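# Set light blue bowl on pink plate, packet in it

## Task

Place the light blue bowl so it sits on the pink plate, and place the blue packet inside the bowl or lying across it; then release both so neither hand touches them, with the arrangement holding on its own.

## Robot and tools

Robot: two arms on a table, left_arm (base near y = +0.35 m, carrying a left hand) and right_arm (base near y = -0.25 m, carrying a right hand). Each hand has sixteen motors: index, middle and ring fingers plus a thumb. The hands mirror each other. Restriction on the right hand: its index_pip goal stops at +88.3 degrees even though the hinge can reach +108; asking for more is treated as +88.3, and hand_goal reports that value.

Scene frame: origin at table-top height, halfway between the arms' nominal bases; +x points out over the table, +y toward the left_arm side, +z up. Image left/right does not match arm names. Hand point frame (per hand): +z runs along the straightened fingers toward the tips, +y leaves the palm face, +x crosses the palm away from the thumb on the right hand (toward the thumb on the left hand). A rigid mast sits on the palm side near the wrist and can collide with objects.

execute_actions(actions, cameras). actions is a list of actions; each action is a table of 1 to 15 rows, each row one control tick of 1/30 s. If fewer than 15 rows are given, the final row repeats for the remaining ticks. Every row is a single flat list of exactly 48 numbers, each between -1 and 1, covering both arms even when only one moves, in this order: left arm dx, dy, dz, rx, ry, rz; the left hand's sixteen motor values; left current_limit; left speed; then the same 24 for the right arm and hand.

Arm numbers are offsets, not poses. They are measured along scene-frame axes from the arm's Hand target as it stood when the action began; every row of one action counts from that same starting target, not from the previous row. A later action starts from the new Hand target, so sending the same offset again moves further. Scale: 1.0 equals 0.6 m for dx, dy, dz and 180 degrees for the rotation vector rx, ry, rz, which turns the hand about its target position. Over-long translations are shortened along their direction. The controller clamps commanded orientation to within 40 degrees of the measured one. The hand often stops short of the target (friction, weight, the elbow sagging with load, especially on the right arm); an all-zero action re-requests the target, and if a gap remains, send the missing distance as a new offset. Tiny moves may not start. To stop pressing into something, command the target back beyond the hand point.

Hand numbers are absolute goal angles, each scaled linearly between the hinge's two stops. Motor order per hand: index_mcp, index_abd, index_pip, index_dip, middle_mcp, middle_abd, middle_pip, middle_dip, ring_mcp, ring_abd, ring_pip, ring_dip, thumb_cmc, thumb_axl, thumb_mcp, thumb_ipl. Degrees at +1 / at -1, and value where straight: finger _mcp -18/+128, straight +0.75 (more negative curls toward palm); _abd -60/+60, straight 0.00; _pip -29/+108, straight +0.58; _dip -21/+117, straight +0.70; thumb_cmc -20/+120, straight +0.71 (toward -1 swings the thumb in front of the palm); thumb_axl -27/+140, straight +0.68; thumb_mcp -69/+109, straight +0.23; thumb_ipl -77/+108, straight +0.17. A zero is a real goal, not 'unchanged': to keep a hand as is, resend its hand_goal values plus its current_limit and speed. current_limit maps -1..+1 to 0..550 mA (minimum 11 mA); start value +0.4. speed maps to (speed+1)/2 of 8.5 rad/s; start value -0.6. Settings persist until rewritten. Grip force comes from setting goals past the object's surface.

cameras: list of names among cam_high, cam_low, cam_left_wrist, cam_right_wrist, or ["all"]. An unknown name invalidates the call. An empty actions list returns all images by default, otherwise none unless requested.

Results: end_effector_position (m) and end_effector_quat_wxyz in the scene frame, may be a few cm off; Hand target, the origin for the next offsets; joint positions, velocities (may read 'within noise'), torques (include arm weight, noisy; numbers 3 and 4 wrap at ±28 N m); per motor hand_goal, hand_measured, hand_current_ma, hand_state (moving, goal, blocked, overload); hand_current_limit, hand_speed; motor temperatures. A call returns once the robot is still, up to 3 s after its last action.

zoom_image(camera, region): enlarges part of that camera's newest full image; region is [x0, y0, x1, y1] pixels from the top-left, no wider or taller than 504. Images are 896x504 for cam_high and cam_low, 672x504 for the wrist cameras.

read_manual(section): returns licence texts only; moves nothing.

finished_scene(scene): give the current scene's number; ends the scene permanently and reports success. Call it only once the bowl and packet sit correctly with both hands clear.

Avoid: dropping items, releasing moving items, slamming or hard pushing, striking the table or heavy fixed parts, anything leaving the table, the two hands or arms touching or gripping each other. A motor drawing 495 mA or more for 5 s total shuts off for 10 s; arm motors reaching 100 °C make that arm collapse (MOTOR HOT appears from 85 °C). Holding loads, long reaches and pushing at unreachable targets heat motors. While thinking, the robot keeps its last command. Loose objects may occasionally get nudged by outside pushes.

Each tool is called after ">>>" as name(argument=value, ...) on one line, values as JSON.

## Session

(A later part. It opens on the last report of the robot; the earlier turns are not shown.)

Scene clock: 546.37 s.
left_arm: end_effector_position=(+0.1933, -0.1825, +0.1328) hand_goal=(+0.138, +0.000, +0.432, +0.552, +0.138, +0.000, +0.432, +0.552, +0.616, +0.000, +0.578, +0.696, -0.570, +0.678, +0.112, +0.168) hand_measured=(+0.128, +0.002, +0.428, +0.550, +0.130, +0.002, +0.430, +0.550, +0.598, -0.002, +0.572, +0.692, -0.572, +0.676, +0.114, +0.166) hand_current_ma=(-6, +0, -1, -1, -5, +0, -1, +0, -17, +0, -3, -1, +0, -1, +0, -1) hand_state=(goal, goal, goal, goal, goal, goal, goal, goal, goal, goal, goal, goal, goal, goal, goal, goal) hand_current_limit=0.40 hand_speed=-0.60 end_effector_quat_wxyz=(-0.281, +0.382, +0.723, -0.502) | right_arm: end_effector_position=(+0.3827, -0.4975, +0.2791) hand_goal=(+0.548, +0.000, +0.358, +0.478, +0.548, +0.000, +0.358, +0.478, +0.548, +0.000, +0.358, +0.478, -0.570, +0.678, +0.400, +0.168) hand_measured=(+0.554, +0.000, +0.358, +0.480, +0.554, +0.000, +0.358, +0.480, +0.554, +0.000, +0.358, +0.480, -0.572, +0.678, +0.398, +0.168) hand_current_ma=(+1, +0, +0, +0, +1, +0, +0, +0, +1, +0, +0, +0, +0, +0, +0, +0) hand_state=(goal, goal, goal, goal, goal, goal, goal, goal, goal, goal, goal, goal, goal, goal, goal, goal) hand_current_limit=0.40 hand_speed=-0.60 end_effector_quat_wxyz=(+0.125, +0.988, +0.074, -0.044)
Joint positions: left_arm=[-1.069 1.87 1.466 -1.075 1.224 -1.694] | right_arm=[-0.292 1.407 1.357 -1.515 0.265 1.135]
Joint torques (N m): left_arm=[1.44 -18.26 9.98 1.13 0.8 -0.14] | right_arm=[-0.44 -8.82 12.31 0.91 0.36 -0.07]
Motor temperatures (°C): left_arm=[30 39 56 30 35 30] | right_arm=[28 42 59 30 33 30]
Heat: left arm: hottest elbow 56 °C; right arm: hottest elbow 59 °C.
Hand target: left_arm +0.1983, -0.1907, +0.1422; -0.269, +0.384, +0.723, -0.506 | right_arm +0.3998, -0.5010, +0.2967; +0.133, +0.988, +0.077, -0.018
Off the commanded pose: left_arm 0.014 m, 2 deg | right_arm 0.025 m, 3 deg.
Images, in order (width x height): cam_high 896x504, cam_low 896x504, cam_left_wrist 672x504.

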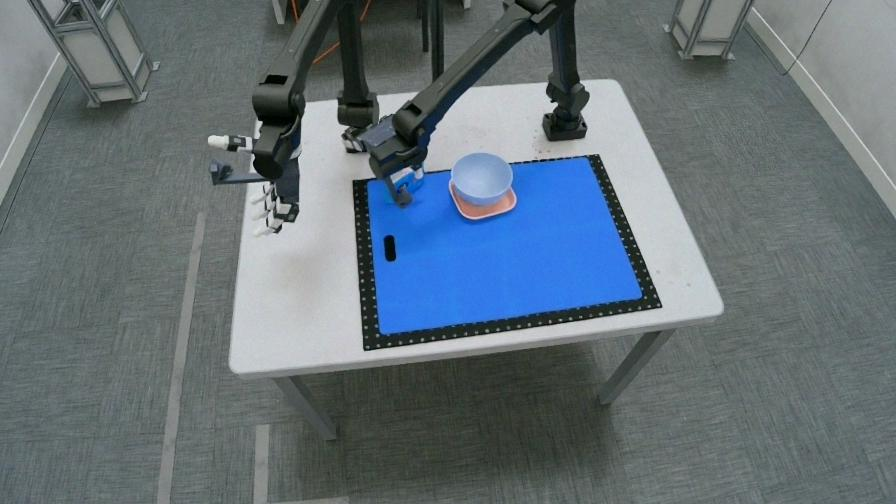

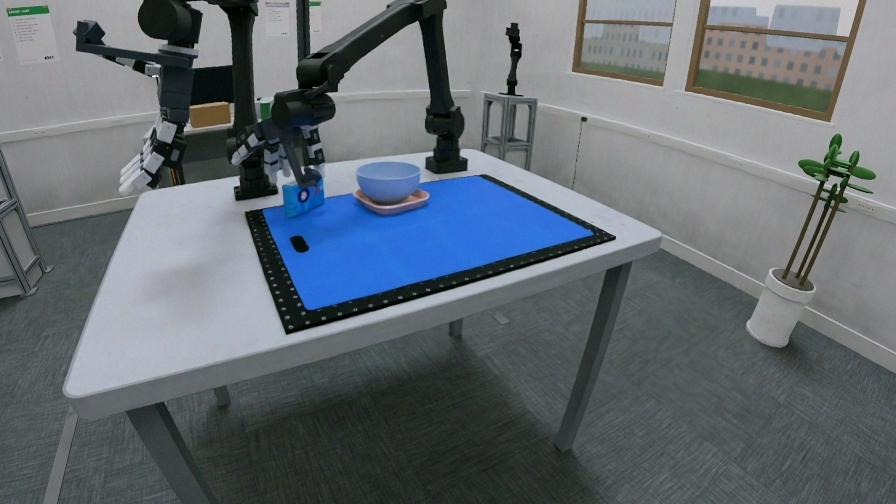

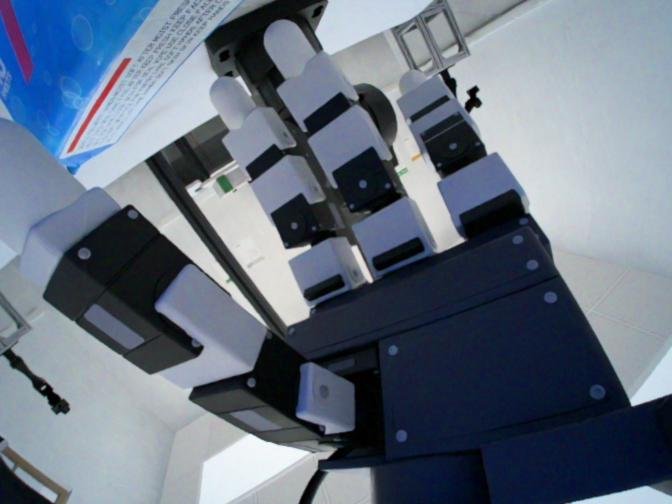

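>>> execute_actions(actions=[[[-0.022,0.026,-0.06,0,0,0,0.137,0,0.431,0.551,0.137,0,0.431,0.551,0.616,0,0.577,0.696,-0.571,0.678,0.112,0.168,0.4,-0.6,0,0,0,0,0,0,0.548,0,0.358,0.478,0.548,0,0.358,0.478,0.548,0,0.358,0.478,-0.571,0.678,0.4,0.168,0.4,-0.6]],[[0,0,-0.08,0,0,0,0.137,0,0.431,0.551,0.137,0,0.431,0.551,0.616,0,0.577,0.696,-0.571,0.678,0.112,0.168,0.4,-0.6,0,0,0,0,0,0,0.548,0,0.358,0.478,0.548,0,0.358,0.478,0.548,0,0.358,0.478,-0.571,0.678,0.4,0.168,0.4,-0.6]],[[0,0,0,0,0,0,0.05,0,0.4,0.52,0.05,0,0.4,0.52,0.616,0,0.577,0.696,-0.571,0.678,-0.02,0.168,0.0,-0.7,0,0,0,0,0,0,0.548,0,0.358,0.478,0.548,0,0.358,0.478,0.548,0,0.358,0.478,-0.571,0.678,0.4,0.168,0.4,-0.6]]], cameras=["cam_high","cam_low","cam_left_wrist"])

>>> zoom_image(camera="cam_high", region=[370, 145, 450, 215])

>>> zoom_image(camera="cam_low", region=[230, 120, 350, 225])

Scene clock: 568.33 s.
left_arm: end_effector_position=(+0.1854, -0.1755, +0.0664) hand_goal=(+0.050, +0.000, +0.400, +0.520, +0.050, +0.000, +0.400, +0.520, +0.616, +0.000, +0.578, +0.696, -0.570, +0.678, -0.020, +0.168) hand_measured=(+0.052, +0.002, +0.404, +0.524, +0.108, +0.006, +0.428, +0.538, +0.600, -0.002, +0.572, +0.692, -0.572, +0.676, -0.018, +0.166) hand_current_ma=(+0, +0, +1, +1, +110, +3, +32, +15, -15, +0, -2, -1, +0, -1, +1, +0) hand_state=(goal, goal, goal, goal, blocked, goal, blocked, goal, goal, goal, goal, goal, goal, goal, goal, goal) hand_current_limit=0.00 hand_speed=-0.70 end_effector_quat_wxyz=(-0.267, +0.388, +0.718, -0.513) | right_arm: end_effector_position=(+0.3827, -0.4975, +0.2791) hand_goal=(+0.548, +0.000, +0.358, +0.478, +0.548, +0.000, +0.358, +0.478, +0.548, +0.000, +0.358, +0.478, -0.570, +0.678, +0.400, +0.168) hand_measured=(+0.554, +0.000, +0.358, +0.480, +0.554, +0.000, +0.358, +0.480, +0.554, +0.000, +0.358, +0.480, -0.572, +0.678, +0.398, +0.168) hand_current_ma=(+1, +0, +0, +0, +1, +0, +0, +0, +1, +0, +0, +0, +0, +0, +0, +0) hand_state=(goal, goal, goal, goal, goal, goal, goal, goal, goal, goal, goal, goal, goal, goal, goal, goal) hand_current_limit=0.40 hand_speed=-0.60 end_effector_quat_wxyz=(+0.125, +0.988, +0.074, -0.044)
Joint positions: left_arm=[-1.073 1.904 1.317 -0.821 1.228 -1.73] | right_arm=[-0.292 1.407 1.357 -1.515 0.265 1.135]
Joint torques (N m): left_arm=[1.85 -16.32 7.45 1.31 0.48 -0.06] | right_arm=[-0.21 -8.82 12.26 0.96 0.39 -0.06]
Motor temperatures (°C): left_arm=[30 39 55 30 35 30] | right_arm=[28 42 59 30 33 30]
Heat: left arm: hottest elbow 55 °C; right arm: hottest elbow 59 °C.
Hand target: left_arm +0.1852, -0.1751, +0.0582; -0.269, +0.384, +0.724, -0.506 | right_arm +0.3998, -0.5010, +0.2967; +0.133, +0.988, +0.077, -0.018
Off the commanded pose: left_arm 0.008 m, 1 deg | right_arm 0.025 m, 3 deg.
Images, in order (width x height): cam_high 896x504, cam_low 896x504, cam_left_wrist 672x504.

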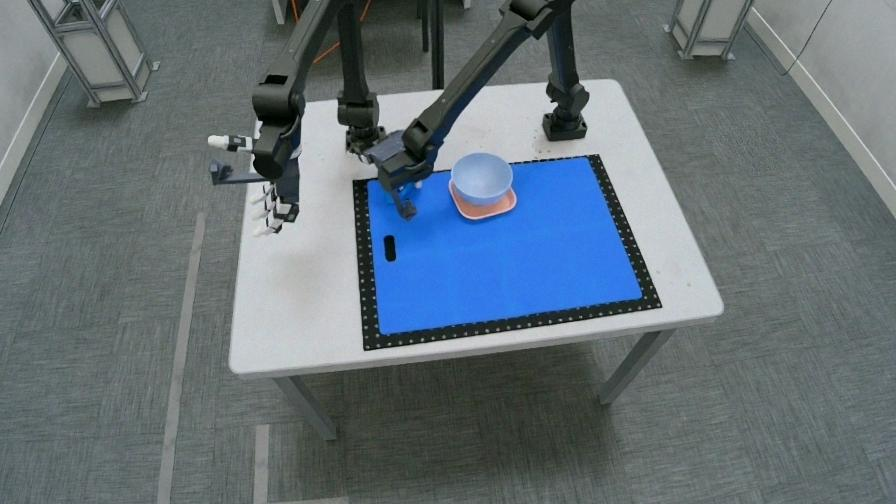

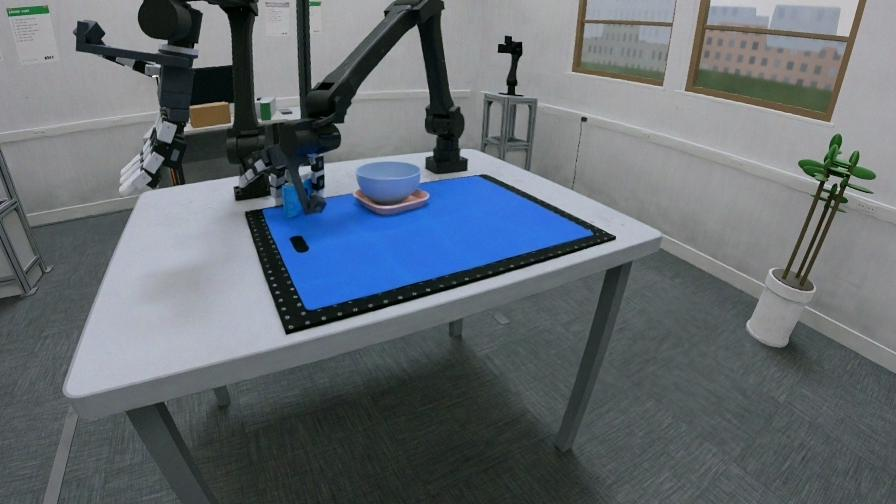

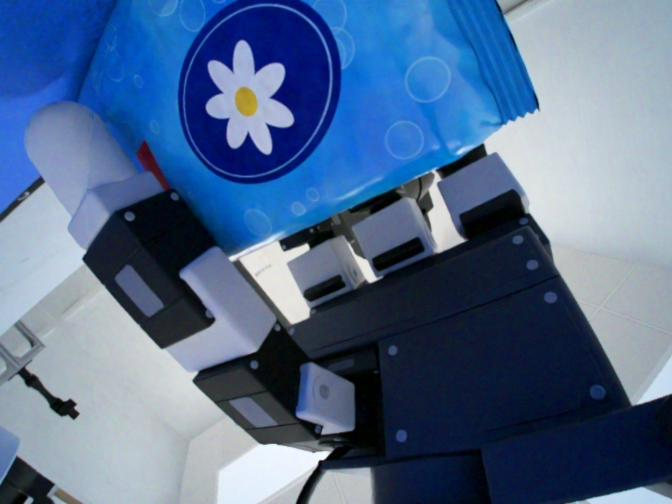

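Scaled by 6.300 from the camera's 896x504 image, which has a finer 1280x720 frame.

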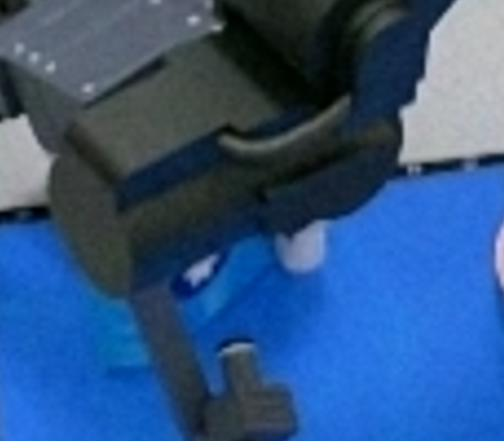

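Scaled by 4.200 from the camera's 896x504 image, which has a finer 1280x720 frame.

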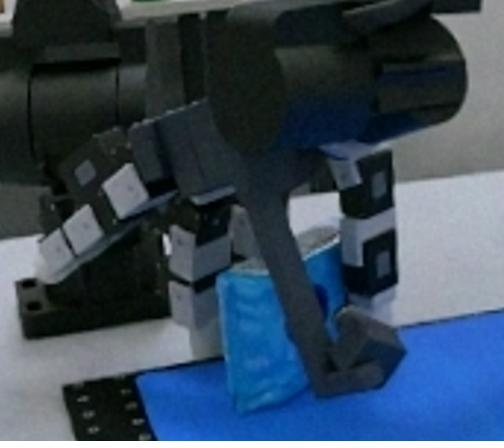

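>>> zoom_image(camera="cam_left_wrist", region=[200, 80, 560, 350])

>>> zoom_image(camera="cam_low", region=[260, 150, 340, 225])

Scaled by 1.400 from the camera's 672x504 image, which has a finer 960x720 frame.

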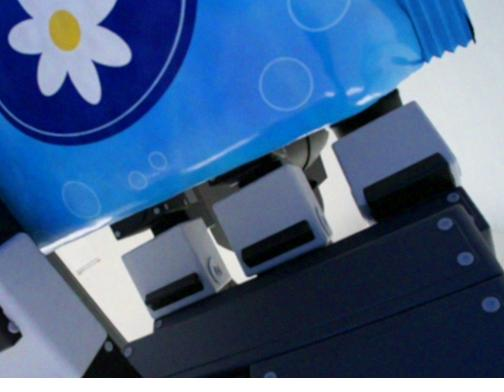

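Scaled by 6.300 from the camera's 896x504 image, which has a finer 1280x720 frame.

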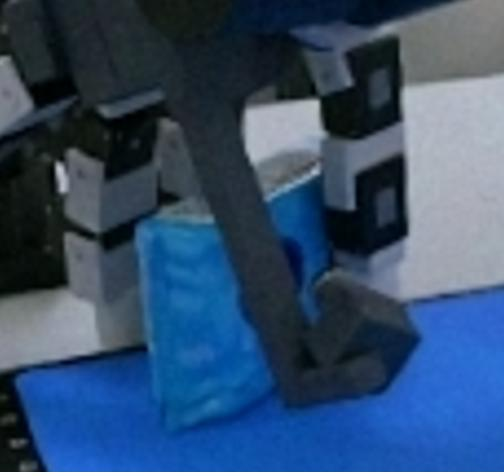

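>>> execute_actions(actions=[[[0.014,0.01,0.028,0,0,0,0.137,0,0.431,0.551,0.137,0,0.431,0.551,0.616,0,0.577,0.696,-0.571,0.678,0.05,0.168,0.4,-0.6,0,0,0,0,0,0,0.548,0,0.358,0.478,0.548,0,0.358,0.478,0.548,0,0.358,0.478,-0.571,0.678,0.4,0.168,0.4,-0.6]],[[0,0,0,0,0,0,-0.068,0,0.431,0.551,-0.068,0,0.431,0.551,0.616,0,0.577,0.696,-0.571,0.678,-0.03,0.168,0.1,-0.7,0,0,0,0,0,0,0.548,0,0.358,0.478,0.548,0,0.358,0.478,0.548,0,0.358,0.478,-0.571,0.678,0.4,0.168,0.4,-0.6]]], cameras=["cam_high","cam_low","cam_left_wrist"])

>>> zoom_image(camera="cam_high", region=[370, 145, 450, 215])

>>> zoom_image(camera="cam_low", region=[250, 145, 340, 225])

Scene clock: 626.97 s.
left_arm: end_effector_position=(+0.1814, -0.1636, +0.0695) hand_goal=(-0.068, +0.000, +0.432, +0.552, -0.068, +0.000, +0.432, +0.552, +0.616, +0.000, +0.578, +0.696, -0.570, +0.678, -0.030, +0.168) hand_measured=(-0.068, +0.002, +0.428, +0.550, +0.034, +0.006, +0.464, +0.566, +0.600, -0.002, +0.572, +0.692, -0.572, +0.676, -0.028, +0.166) hand_current_ma=(+0, +0, -1, -1, +272, +2, +41, +10, -15, +0, -2, -1, +0, -1, +1, +0) hand_state=(goal, goal, goal, goal, blocked, goal, blocked, goal, goal, goal, goal, goal, goal, goal, goal, goal) hand_current_limit=0.10 hand_speed=-0.70 end_effector_quat_wxyz=(-0.284, +0.378, +0.724, -0.503) | right_arm: end_effector_position=(+0.3827, -0.4975, +0.2791) hand_goal=(+0.548, +0.000, +0.358, +0.478, +0.548, +0.000, +0.358, +0.478, +0.548, +0.000, +0.358, +0.478, -0.570, +0.678, +0.400, +0.168) hand_measured=(+0.554, +0.000, +0.358, +0.480, +0.554, +0.000, +0.358, +0.480, +0.554, +0.000, +0.358, +0.480, -0.572, +0.678, +0.398, +0.168) hand_current_ma=(+1, +0, +0, +0, +1, +0, +0, +0, +1, +0, +0, +0, +0, +0, +0, +0) hand_state=(goal, goal, goal, goal, goal, goal, goal, goal, goal, goal, goal, goal, goal, goal, goal, goal) hand_current_limit=0.40 hand_speed=-0.60 end_effector_quat_wxyz=(+0.125, +0.988, +0.074, -0.044)
Joint positions: left_arm=[-1.068 1.898 1.317 -0.894 1.23 -1.706] | right_arm=[-0.292 1.407 1.357 -1.515 0.265 1.135]
Joint torques (N m): left_arm=[2.08 -17.49 9.03 0.46 0.46 0.16] | right_arm=[-0.44 -9 12.37 0.96 0.39 -0.05]
Motor temperatures (°C): left_arm=[30 41 51 30 34 30] | right_arm=[28 42 60 30 33 30]
Heat: left arm: hottest elbow 51 °C; right arm: hottest elbow 60 °C.
Hand target: left_arm +0.1935, -0.1692, +0.0751; -0.269, +0.384, +0.723, -0.506 | right_arm +0.3998, -0.5010, +0.2967; +0.133, +0.988, +0.077, -0.018
Off the commanded pose: left_arm 0.014 m, 2 deg | right_arm 0.025 m, 3 deg.
Images, in order (width x height): cam_high 896x504, cam_low 896x504, cam_left_wrist 672x504.

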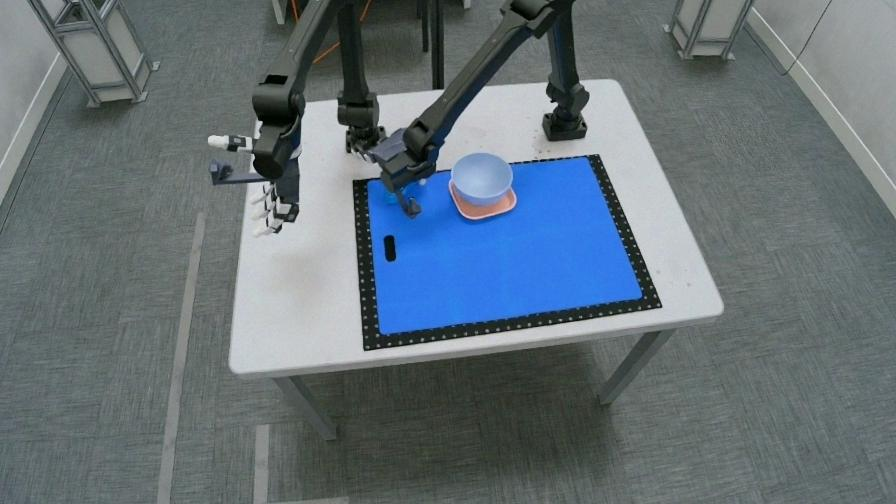

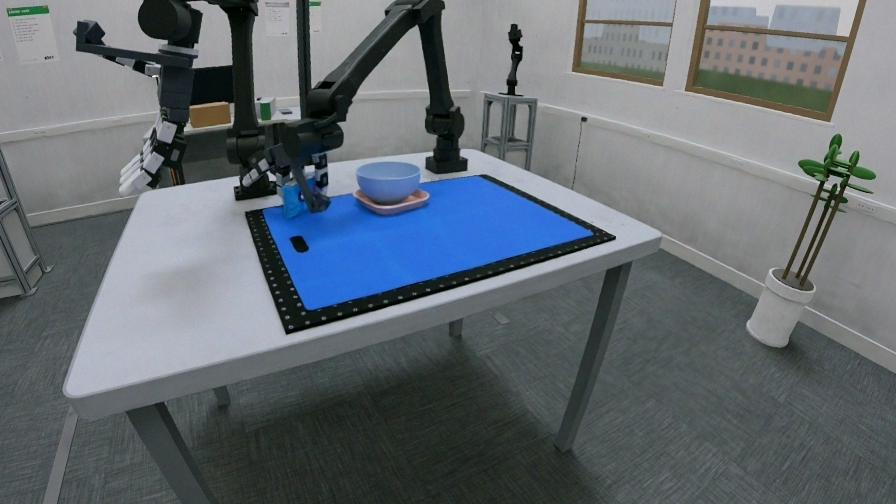

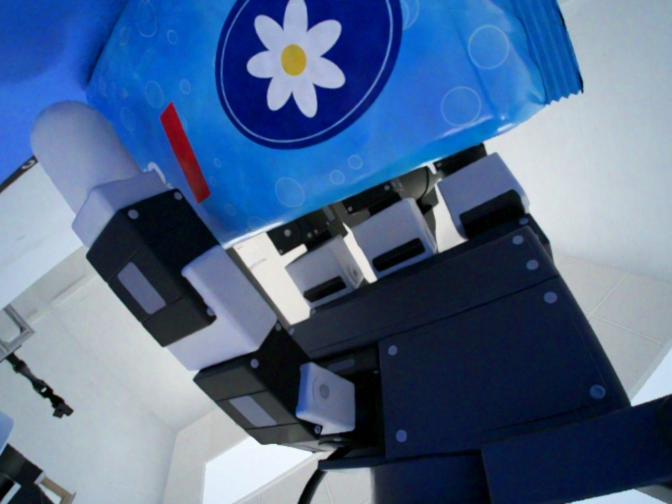

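Scaled by 6.300 from the camera's 896x504 image, which has a finer 1280x720 frame.

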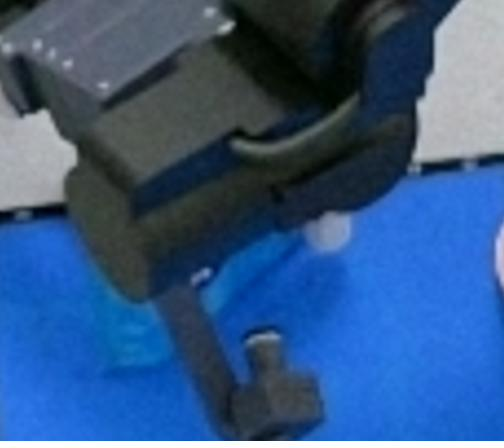

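Scaled by 5.600 from the camera's 896x504 image, which has a finer 1280x720 frame.

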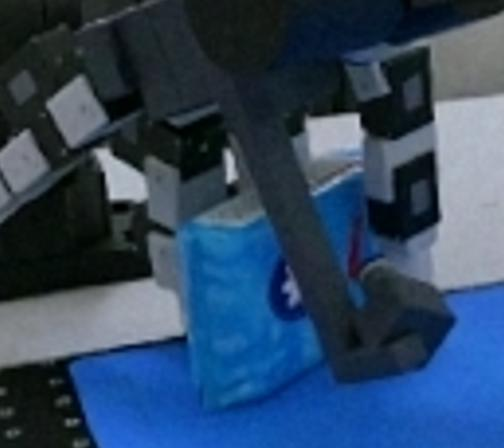

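>>> execute_actions(actions=[[[0,0,0.02,0,0,0,0.137,0,0.431,0.551,0.137,0,0.431,0.551,0.616,0,0.577,0.696,-0.571,0.678,0.05,0.168,0.4,-0.6,0,0,0,0,0,0,0.548,0,0.358,0.478,0.548,0,0.358,0.478,0.548,0,0.358,0.478,-0.571,0.678,0.4,0.168,0.4,-0.6]],[[0.014,-0.015,0.005,-0.0311,0.0461,0,0.137,0,0.431,0.551,0.137,0,0.431,0.551,0.616,0,0.577,0.696,-0.571,0.678,0.05,0.168,0.4,-0.6,0,0,0,0,0,0,0.548,0,0.358,0.478,0.548,0,0.358,0.478,0.548,0,0.358,0.478,-0.571,0.678,0.4,0.168,0.4,-0.6]]], cameras=["cam_high","cam_low","cam_left_wrist"])

>>> zoom_image(camera="cam_high", region=[370, 145, 450, 215])

>>> zoom_image(camera="cam_low", region=[250, 145, 340, 225])

Scene clock: 645.23 s.
left_arm: end_effector_position=(+0.1917, -0.1646, +0.0839) hand_goal=(+0.138, +0.000, +0.432, +0.552, +0.138, +0.000, +0.432, +0.552, +0.616, +0.000, +0.578, +0.696, -0.570, +0.678, +0.050, +0.168) hand_measured=(+0.128, +0.002, +0.430, +0.550, +0.128, +0.002, +0.434, +0.554, +0.600, -0.002, +0.572, +0.692, -0.572, +0.676, +0.048, +0.166) hand_current_ma=(-7, +0, -1, -1, -7, +0, +0, +1, -15, +0, -2, -1, +0, -1, -1, +0) hand_state=(goal, goal, goal, goal, goal, goal, goal, goal, goal, goal, goal, goal, goal, goal, goal, goal) hand_current_limit=0.40 hand_speed=-0.60 end_effector_quat_wxyz=(-0.311, +0.347, +0.684, -0.561) | right_arm: end_effector_position=(+0.3827, -0.4975, +0.2791) hand_goal=(+0.548, +0.000, +0.358, +0.478, +0.548, +0.000, +0.358, +0.478, +0.548, +0.000, +0.358, +0.478, -0.570, +0.678, +0.400, +0.168) hand_measured=(+0.554, +0.000, +0.358, +0.480, +0.554, +0.000, +0.358, +0.480, +0.554, +0.000, +0.358, +0.480, -0.572, +0.678, +0.398, +0.168) hand_current_ma=(+1, +0, +0, +0, +1, +0, +0, +0, +1, +0, +0, +0, +0, +0, +0, +0) hand_state=(goal, goal, goal, goal, goal, goal, goal, goal, goal, goal, goal, goal, goal, goal, goal, goal) hand_current_limit=0.40 hand_speed=-0.60 end_effector_quat_wxyz=(+0.125, +0.988, +0.074, -0.044)
Joint positions: left_arm=[-1.014 1.935 1.35 -0.992 1.392 -1.602] | right_arm=[-0.292 1.407 1.357 -1.515 0.265 1.135]
Joint torques (N m): left_arm=[1.79 -16.91 10.48 0.39 1.17 0.15] | right_arm=[-0.15 -9.17 12.26 0.95 0.38 -0.08]
Motor temperatures (°C): left_arm=[30 40 52 30 34 30] | right_arm=[28 42 60 30 33 30]
Heat: left arm: hottest elbow 52 °C; right arm: hottest elbow 60 °C.
Hand target: left_arm +0.2019, -0.1781, +0.0899; -0.302, +0.359, +0.677, -0.568 | right_arm +0.3998, -0.5010, +0.2967; +0.133, +0.988, +0.077, -0.018
Off the commanded pose: left_arm 0.018 m, 2 deg | right_arm 0.025 m, 3 deg.
Images, in order (width x height): cam_high 896x504, cam_low 896x504, cam_left_wrist 672x504.

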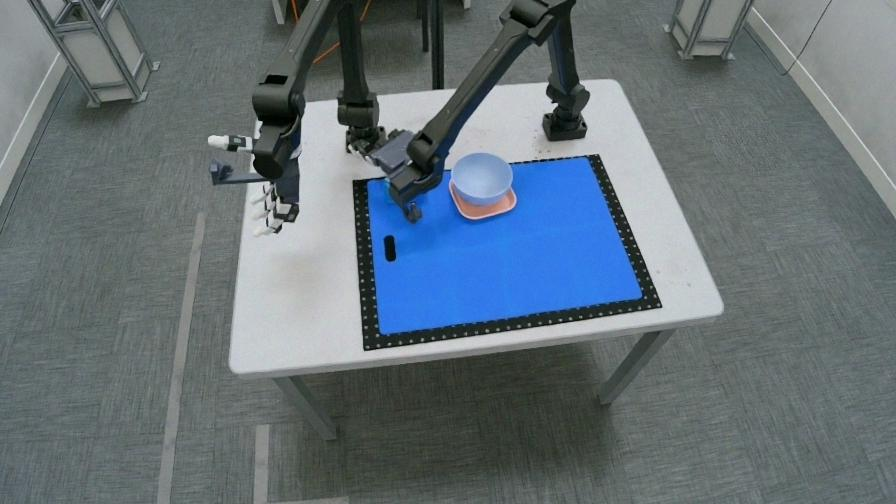

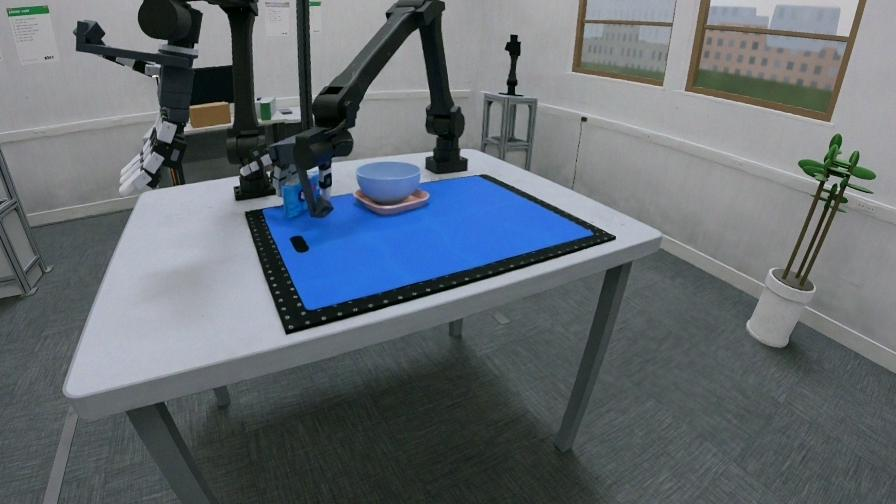

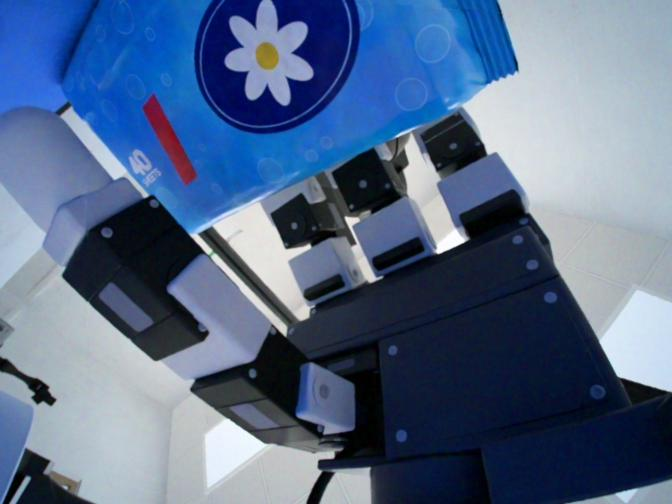

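Scaled by 6.300 from the camera's 896x504 image, which has a finer 1280x720 frame.

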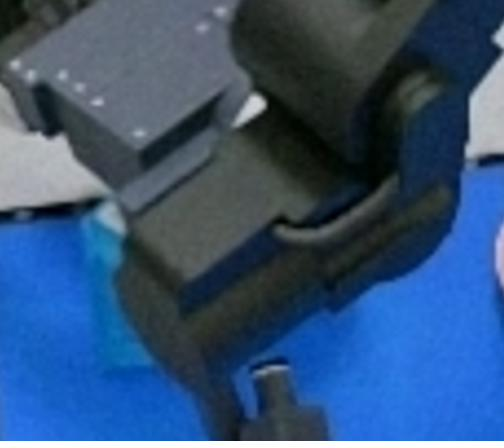

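Scaled by 5.600 from the camera's 896x504 image, which has a finer 1280x720 frame.

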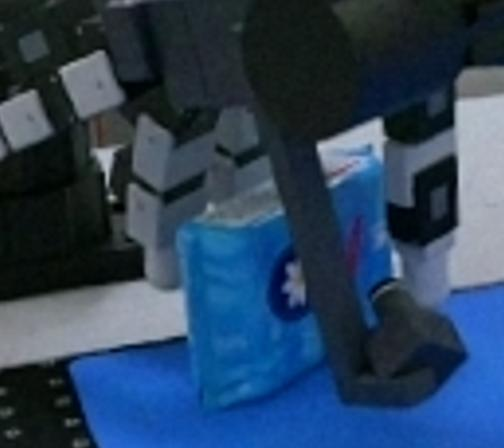

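>>> execute_actions(actions=[[[0.005,-0.012,-0.012,0,0,0,0.0,0,0.431,0.551,0.0,0,0.431,0.551,0.616,0,0.577,0.696,-0.571,0.678,0.0,0.168,0.2,-0.7,0,0,0,0,0,0,0.548,0,0.358,0.478,0.548,0,0.358,0.478,0.548,0,0.358,0.478,-0.571,0.678,0.4,0.168,0.4,-0.6]],[[0,0,0,0,0,0,-0.2,0,0.431,0.551,-0.2,0,0.431,0.551,0.616,0,0.577,0.696,-0.571,0.678,-0.1,0.168,0.2,-0.7,0,0,0,0,0,0,0.548,0,0.358,0.478,0.548,0,0.358,0.478,0.548,0,0.358,0.478,-0.571,0.678,0.4,0.168,0.4,-0.6]]], cameras=["cam_high","cam_low","cam_left_wrist"])

>>> zoom_image(camera="cam_low", region=[250, 145, 340, 225])

Scene clock: 654.03 s.
left_arm: end_effector_position=(+0.1960, -0.1726, +0.0795) hand_goal=(-0.200, +0.000, +0.432, +0.552, -0.200, +0.000, +0.432, +0.552, +0.616, +0.000, +0.578, +0.696, -0.570, +0.678, -0.100, +0.168) hand_measured=(-0.162, +0.002, +0.442, +0.556, -0.174, +0.002, +0.442, +0.556, +0.600, -0.002, +0.572, +0.692, -0.576, +0.676, -0.084, +0.174) hand_current_ma=(+56, +0, +7, +2, +32, +0, +6, +1, -15, +0, -2, -1, -2, -1, +19, +4) hand_state=(blocked, goal, goal, goal, blocked, goal, goal, goal, goal, goal, goal, goal, goal, goal, goal, goal) hand_current_limit=0.20 hand_speed=-0.70 end_effector_quat_wxyz=(-0.312, +0.348, +0.682, -0.563) | right_arm: end_effector_position=(+0.3827, -0.4975, +0.2791) hand_goal=(+0.548, +0.000, +0.358, +0.478, +0.548, +0.000, +0.358, +0.478, +0.548, +0.000, +0.358, +0.478, -0.570, +0.678, +0.400, +0.168) hand_measured=(+0.554, +0.000, +0.358, +0.480, +0.554, +0.000, +0.358, +0.480, +0.554, +0.000, +0.358, +0.480, -0.572, +0.678, +0.398, +0.168) hand_current_ma=(+1, +0, +0, +0, +1, +0, +0, +0, +1, +0, +0, +0, +0, +0, +0, +0) hand_state=(goal, goal, goal, goal, goal, goal, goal, goal, goal, goal, goal, goal, goal, goal, goal, goal) hand_current_limit=0.40 hand_speed=-0.60 end_effector_quat_wxyz=(+0.125, +0.988, +0.074, -0.044)
Joint positions: left_arm=[-1.014 1.963 1.379 -0.998 1.399 -1.593] | right_arm=[-0.292 1.407 1.357 -1.515 0.265 1.135]
Joint torques (N m): left_arm=[1.55 -17.03 10.29 0.21 0.87 0.17] | right_arm=[-0.38 -8.76 12.25 0.9 0.37 -0.06]
Motor temperatures (°C): left_arm=[30 40 53 30 34 30] | right_arm=[28 42 60 30 33 30]
Heat: left arm: hottest elbow 53 °C; right arm: hottest elbow 60 °C.
Hand target: left_arm +0.2049, -0.1853, +0.0828; -0.302, +0.359, +0.677, -0.567 | right_arm +0.3998, -0.5010, +0.2967; +0.133, +0.988, +0.077, -0.018
Off the commanded pose: left_arm 0.016 m, 2 deg | right_arm 0.025 m, 3 deg.
Images, in order (width x height): cam_high 896x504, cam_low 896x504, cam_left_wrist 672x504.

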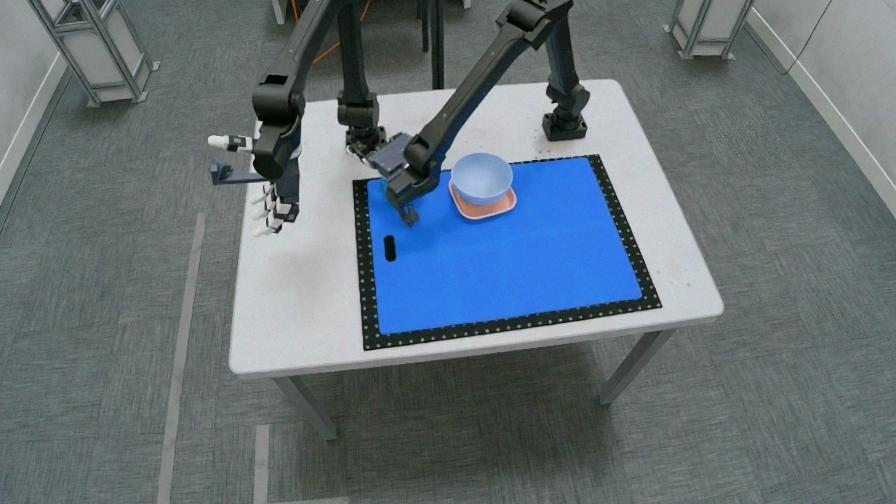

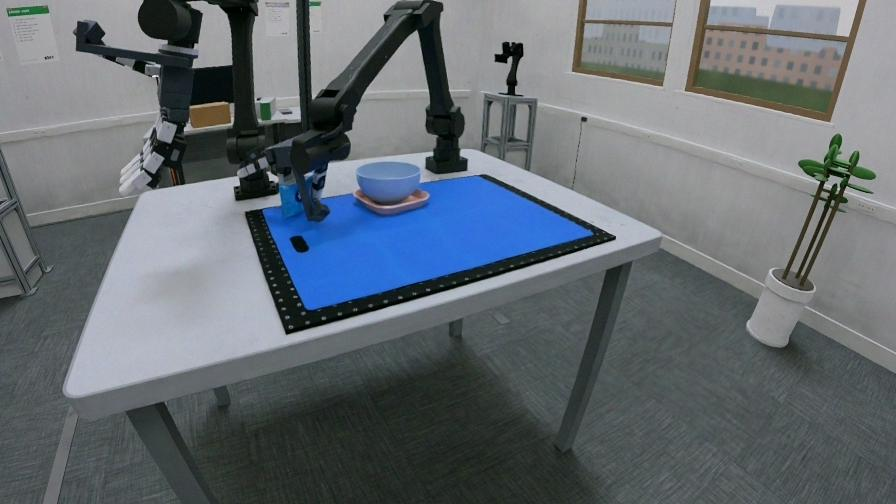

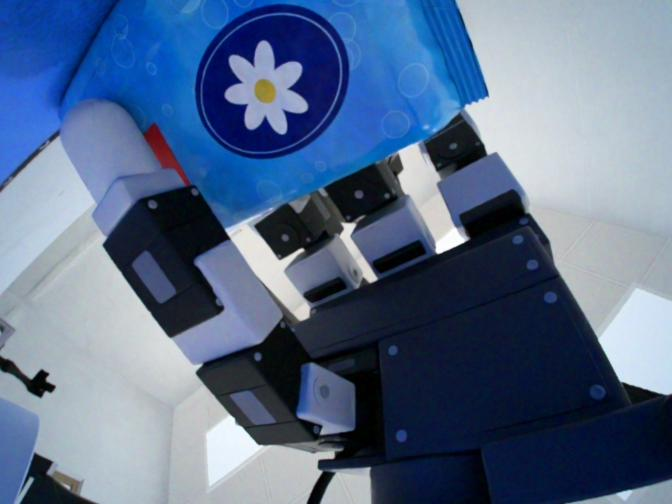

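Scaled by 5.600 from the camera's 896x504 image, which has a finer 1280x720 frame.

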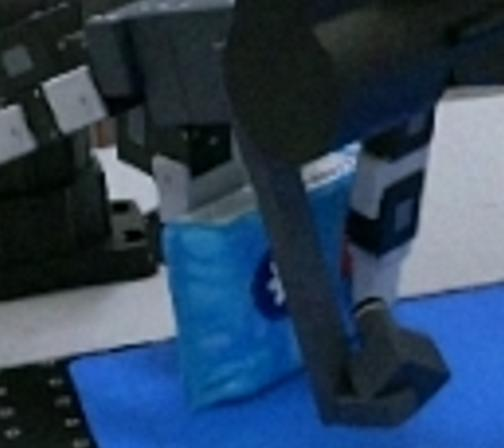

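>>> execute_actions(actions=[[[0,0,0,0,0,0,-0.32,0,0.36,0.5,-0.32,0,0.36,0.5,0.616,0,0.577,0.696,-0.571,0.678,-0.28,0.05,0.3,-0.7,0,0,0,0,0,0,0.548,0,0.358,0.478,0.548,0,0.358,0.478,0.548,0,0.358,0.478,-0.571,0.678,0.4,0.168,0.4,-0.6]],[[0,0,0.01,0,0,0,-0.36,0,0.34,0.48,-0.36,0,0.34,0.48,0.616,0,0.577,0.696,-0.571,0.678,-0.32,0.0,0.4,-0.7,0,0,0,0,0,0,0.548,0,0.358,0.478,0.548,0,0.358,0.478,0.548,0,0.358,0.478,-0.571,0.678,0.4,0.168,0.4,-0.6]]], cameras=["cam_high","cam_low","cam_left_wrist"])

>>> zoom_image(camera="cam_low", region=[250, 145, 340, 225])

Scene clock: 661.10 s.
left_arm: end_effector_position=(+0.1954, -0.1717, +0.0797) hand_goal=(-0.360, +0.000, +0.340, +0.480, -0.360, +0.000, +0.340, +0.480, +0.616, +0.000, +0.578, +0.696, -0.570, +0.678, -0.320, +0.000) hand_measured=(-0.166, -0.002, +0.438, +0.538, -0.194, -0.002, +0.424, +0.522, +0.600, -0.002, +0.572, +0.692, -0.570, +0.676, -0.054, +0.100) hand_current_ma=(+385, -1, +233, +105, +384, +0, +181, +63, -15, +0, -2, -1, +0, +0, +385, +381) hand_state=(blocked, goal, blocked, blocked, blocked, goal, blocked, blocked, goal, goal, goal, goal, goal, goal, blocked, moving) hand_current_limit=0.40 hand_speed=-0.70 end_effector_quat_wxyz=(-0.313, +0.347, +0.682, -0.563) | right_arm: end_effector_position=(+0.3827, -0.4975, +0.2791) hand_goal=(+0.548, +0.000, +0.358, +0.478, +0.548, +0.000, +0.358, +0.478, +0.548, +0.000, +0.358, +0.478, -0.570, +0.678, +0.400, +0.168) hand_measured=(+0.554, +0.000, +0.358, +0.480, +0.554, +0.000, +0.358, +0.480, +0.554, +0.000, +0.358, +0.480, -0.572, +0.678, +0.398, +0.168) hand_current_ma=(+1, +0, +0, +0, +1, +0, +0, +0, +1, +0, +0, +0, +0, +0, +0, +0) hand_state=(goal, goal, goal, goal, goal, goal, goal, goal, goal, goal, goal, goal, goal, goal, goal, goal) hand_current_limit=0.40 hand_speed=-0.60 end_effector_quat_wxyz=(+0.125, +0.988, +0.074, -0.044)
Joint positions: left_arm=[-1.014 1.963 1.379 -1.006 1.399 -1.587] | right_arm=[-0.292 1.407 1.357 -1.515 0.265 1.135]
Joint torques (N m): left_arm=[1.49 -17.44 10.71 0.05 0.9 0.11] | right_arm=[-0.44 -8.94 12.34 0.98 0.38 -0.06]
Motor temperatures (°C): left_arm=[30 40 54 30 34 30] | right_arm=[28 42 61 30 33 30]
Heat: left arm: hottest elbow 54 °C; right arm: hottest elbow 61 °C.
Hand target: left_arm +0.2049, -0.1854, +0.0888; -0.302, +0.359, +0.676, -0.568 | right_arm +0.3998, -0.5010, +0.2967; +0.133, +0.988, +0.077, -0.018
Off the commanded pose: left_arm 0.019 m, 2 deg | right_arm 0.025 m, 3 deg.
Images, in order (width x height): cam_high 896x504, cam_low 896x504, cam_left_wrist 672x504.

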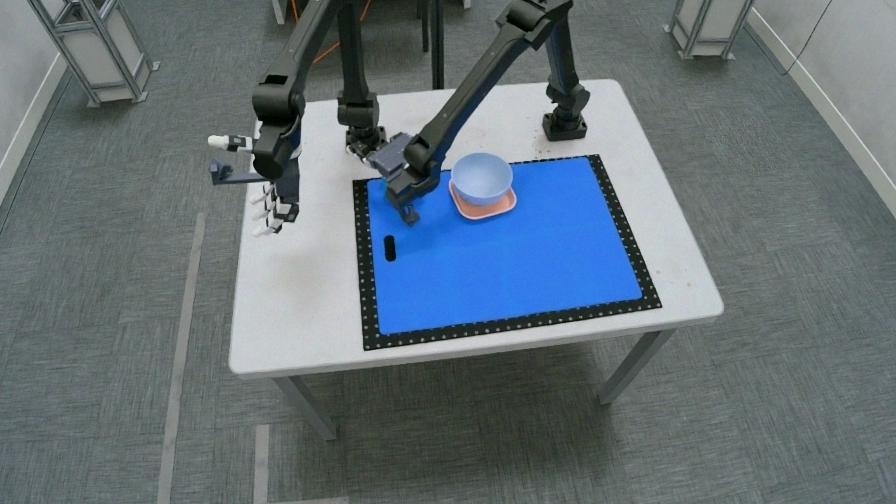

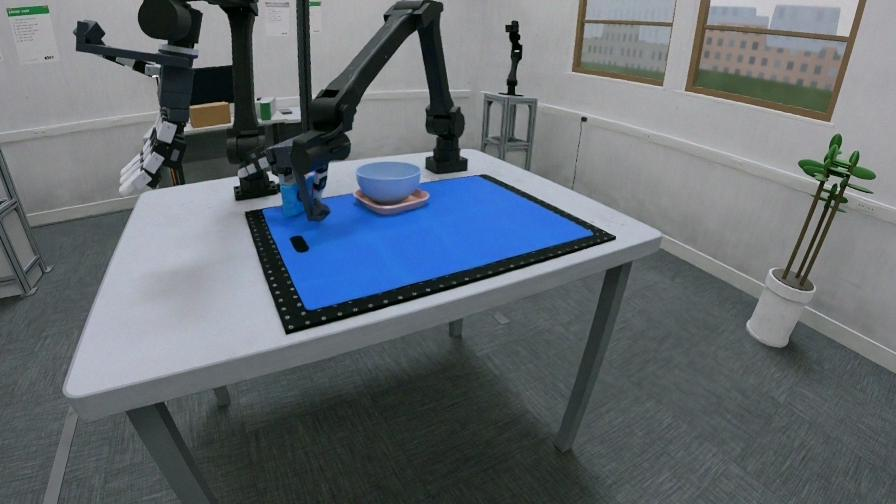

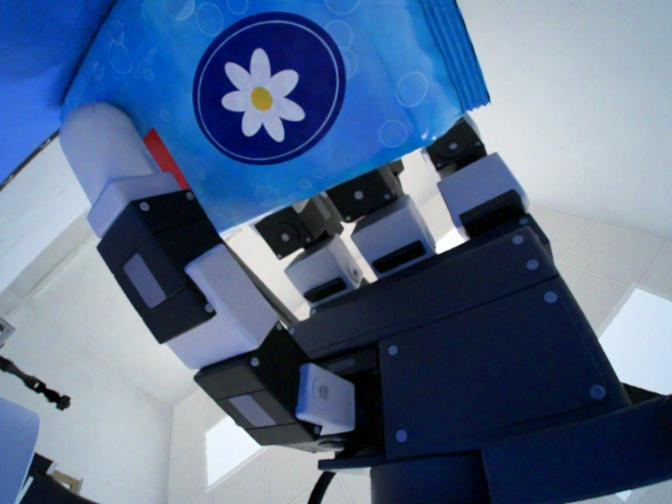

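Scaled by 5.600 from the camera's 896x504 image, which has a finer 1280x720 frame.

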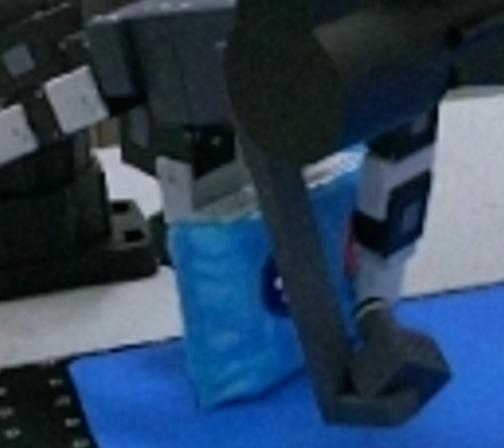

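>>> execute_actions(actions=[[[0,0,0.06,0,0,0,-0.36,0,0.34,0.48,-0.36,0,0.34,0.48,0.616,0,0.577,0.696,-0.571,0.678,-0.25,0.05,0.4,-0.7,0,0,0,0,0,0,0.548,0,0.358,0.478,0.548,0,0.358,0.478,0.548,0,0.358,0.478,-0.571,0.678,0.4,0.168,0.4,-0.6]],[[0,0,0.09,0,0,0,-0.36,0,0.34,0.48,-0.36,0,0.34,0.48,0.616,0,0.577,0.696,-0.571,0.678,-0.25,0.05,0.4,-0.7,0,0,0,0,0,0,0.548,0,0.358,0.478,0.548,0,0.358,0.478,0.548,0,0.358,0.478,-0.571,0.678,0.4,0.168,0.4,-0.6]]], cameras=["cam_high","cam_low","cam_left_wrist"])

>>> zoom_image(camera="cam_low", region=[240, 90, 340, 225])

Scene clock: 667.03 s.
left_arm: end_effector_position=(+0.1973, -0.1736, +0.1672) hand_goal=(-0.360, +0.000, +0.340, +0.480, -0.360, +0.000, +0.340, +0.480, +0.616, +0.000, +0.578, +0.696, -0.570, +0.678, -0.250, +0.050) hand_measured=(-0.166, -0.012, +0.438, +0.538, -0.220, -0.002, +0.424, +0.522, +0.600, -0.002, +0.572, +0.692, -0.554, +0.682, -0.046, +0.100) hand_current_ma=(+385, -6, +233, +101, +385, +0, +181, +61, -15, +0, -2, -1, +14, +2, +385, +132) hand_state=(blocked, goal, blocked, blocked, blocked, goal, blocked, blocked, goal, goal, goal, goal, goal, goal, blocked, blocked) hand_current_limit=0.40 hand_speed=-0.70 end_effector_quat_wxyz=(-0.310, +0.349, +0.683, -0.562) | right_arm: end_effector_position=(+0.3827, -0.4975, +0.2791) hand_goal=(+0.548, +0.000, +0.358, +0.478, +0.548, +0.000, +0.358, +0.478, +0.548, +0.000, +0.358, +0.478, -0.570, +0.678, +0.400, +0.168) hand_measured=(+0.554, +0.000, +0.358, +0.480, +0.554, +0.000, +0.358, +0.480, +0.554, +0.000, +0.358, +0.480, -0.572, +0.678, +0.398, +0.168) hand_current_ma=(+1, +0, +0, +0, +1, +0, +0, +0, +1, +0, +0, +0, +0, +0, +0, +0) hand_state=(goal, goal, goal, goal, goal, goal, goal, goal, goal, goal, goal, goal, goal, goal, goal, goal) hand_current_limit=0.40 hand_speed=-0.60 end_effector_quat_wxyz=(+0.125, +0.988, +0.074, -0.044)
Joint positions: left_arm=[-1.014 1.859 1.477 -1.197 1.394 -1.594] | right_arm=[-0.292 1.407 1.357 -1.515 0.265 1.135]
Joint torques (N m): left_arm=[1.61 -16.67 11.51 0.17 1.06 0.05] | right_arm=[-0.21 -8.88 12.27 0.95 0.4 -0.07]
Motor temperatures (°C): left_arm=[30 40 55 30 35 30] | right_arm=[28 42 61 30 33 30]
Heat: left arm: hottest elbow 55 °C; right arm: hottest elbow 61 °C.
Hand target: left_arm +0.2049, -0.1854, +0.1789; -0.302, +0.359, +0.676, -0.568 | right_arm +0.3998, -0.5010, +0.2967; +0.133, +0.988, +0.077, -0.018
Off the commanded pose: left_arm 0.018 m, 2 deg | right_arm 0.025 m, 3 deg.
Images, in order (width x height): cam_high 896x504, cam_low 896x504, cam_left_wrist 672x504.

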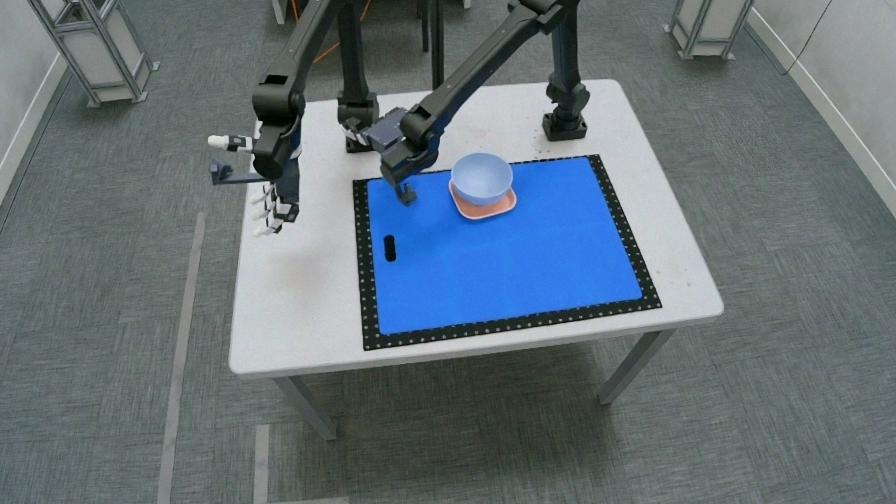

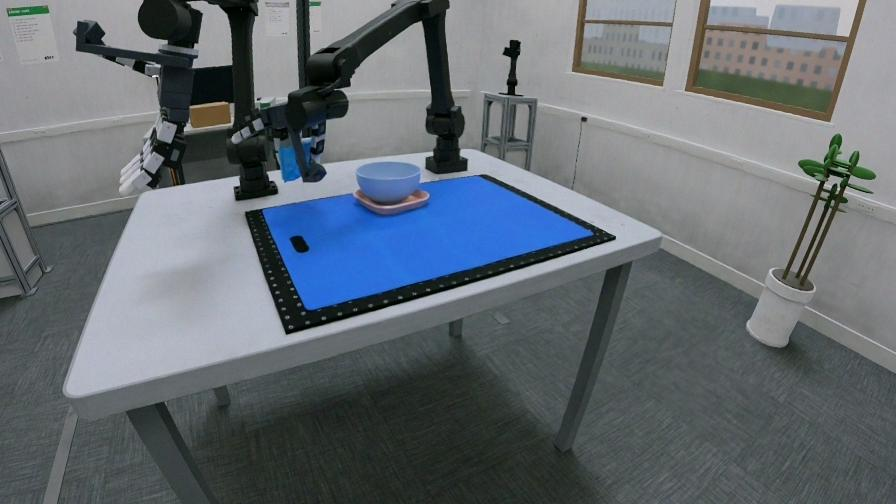

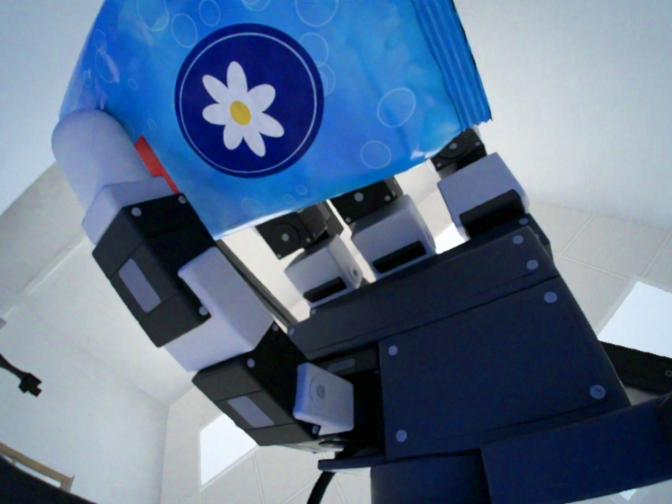

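Scaled by 3.733 from the camera's 896x504 image, which has a finer 1280x720 frame.

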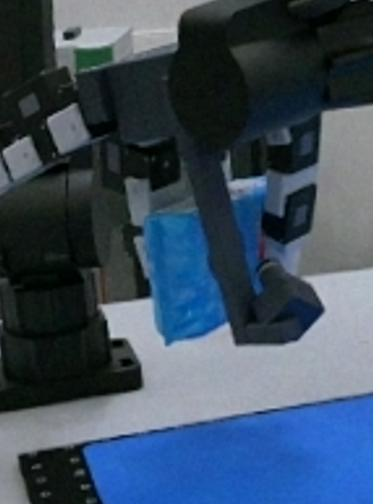

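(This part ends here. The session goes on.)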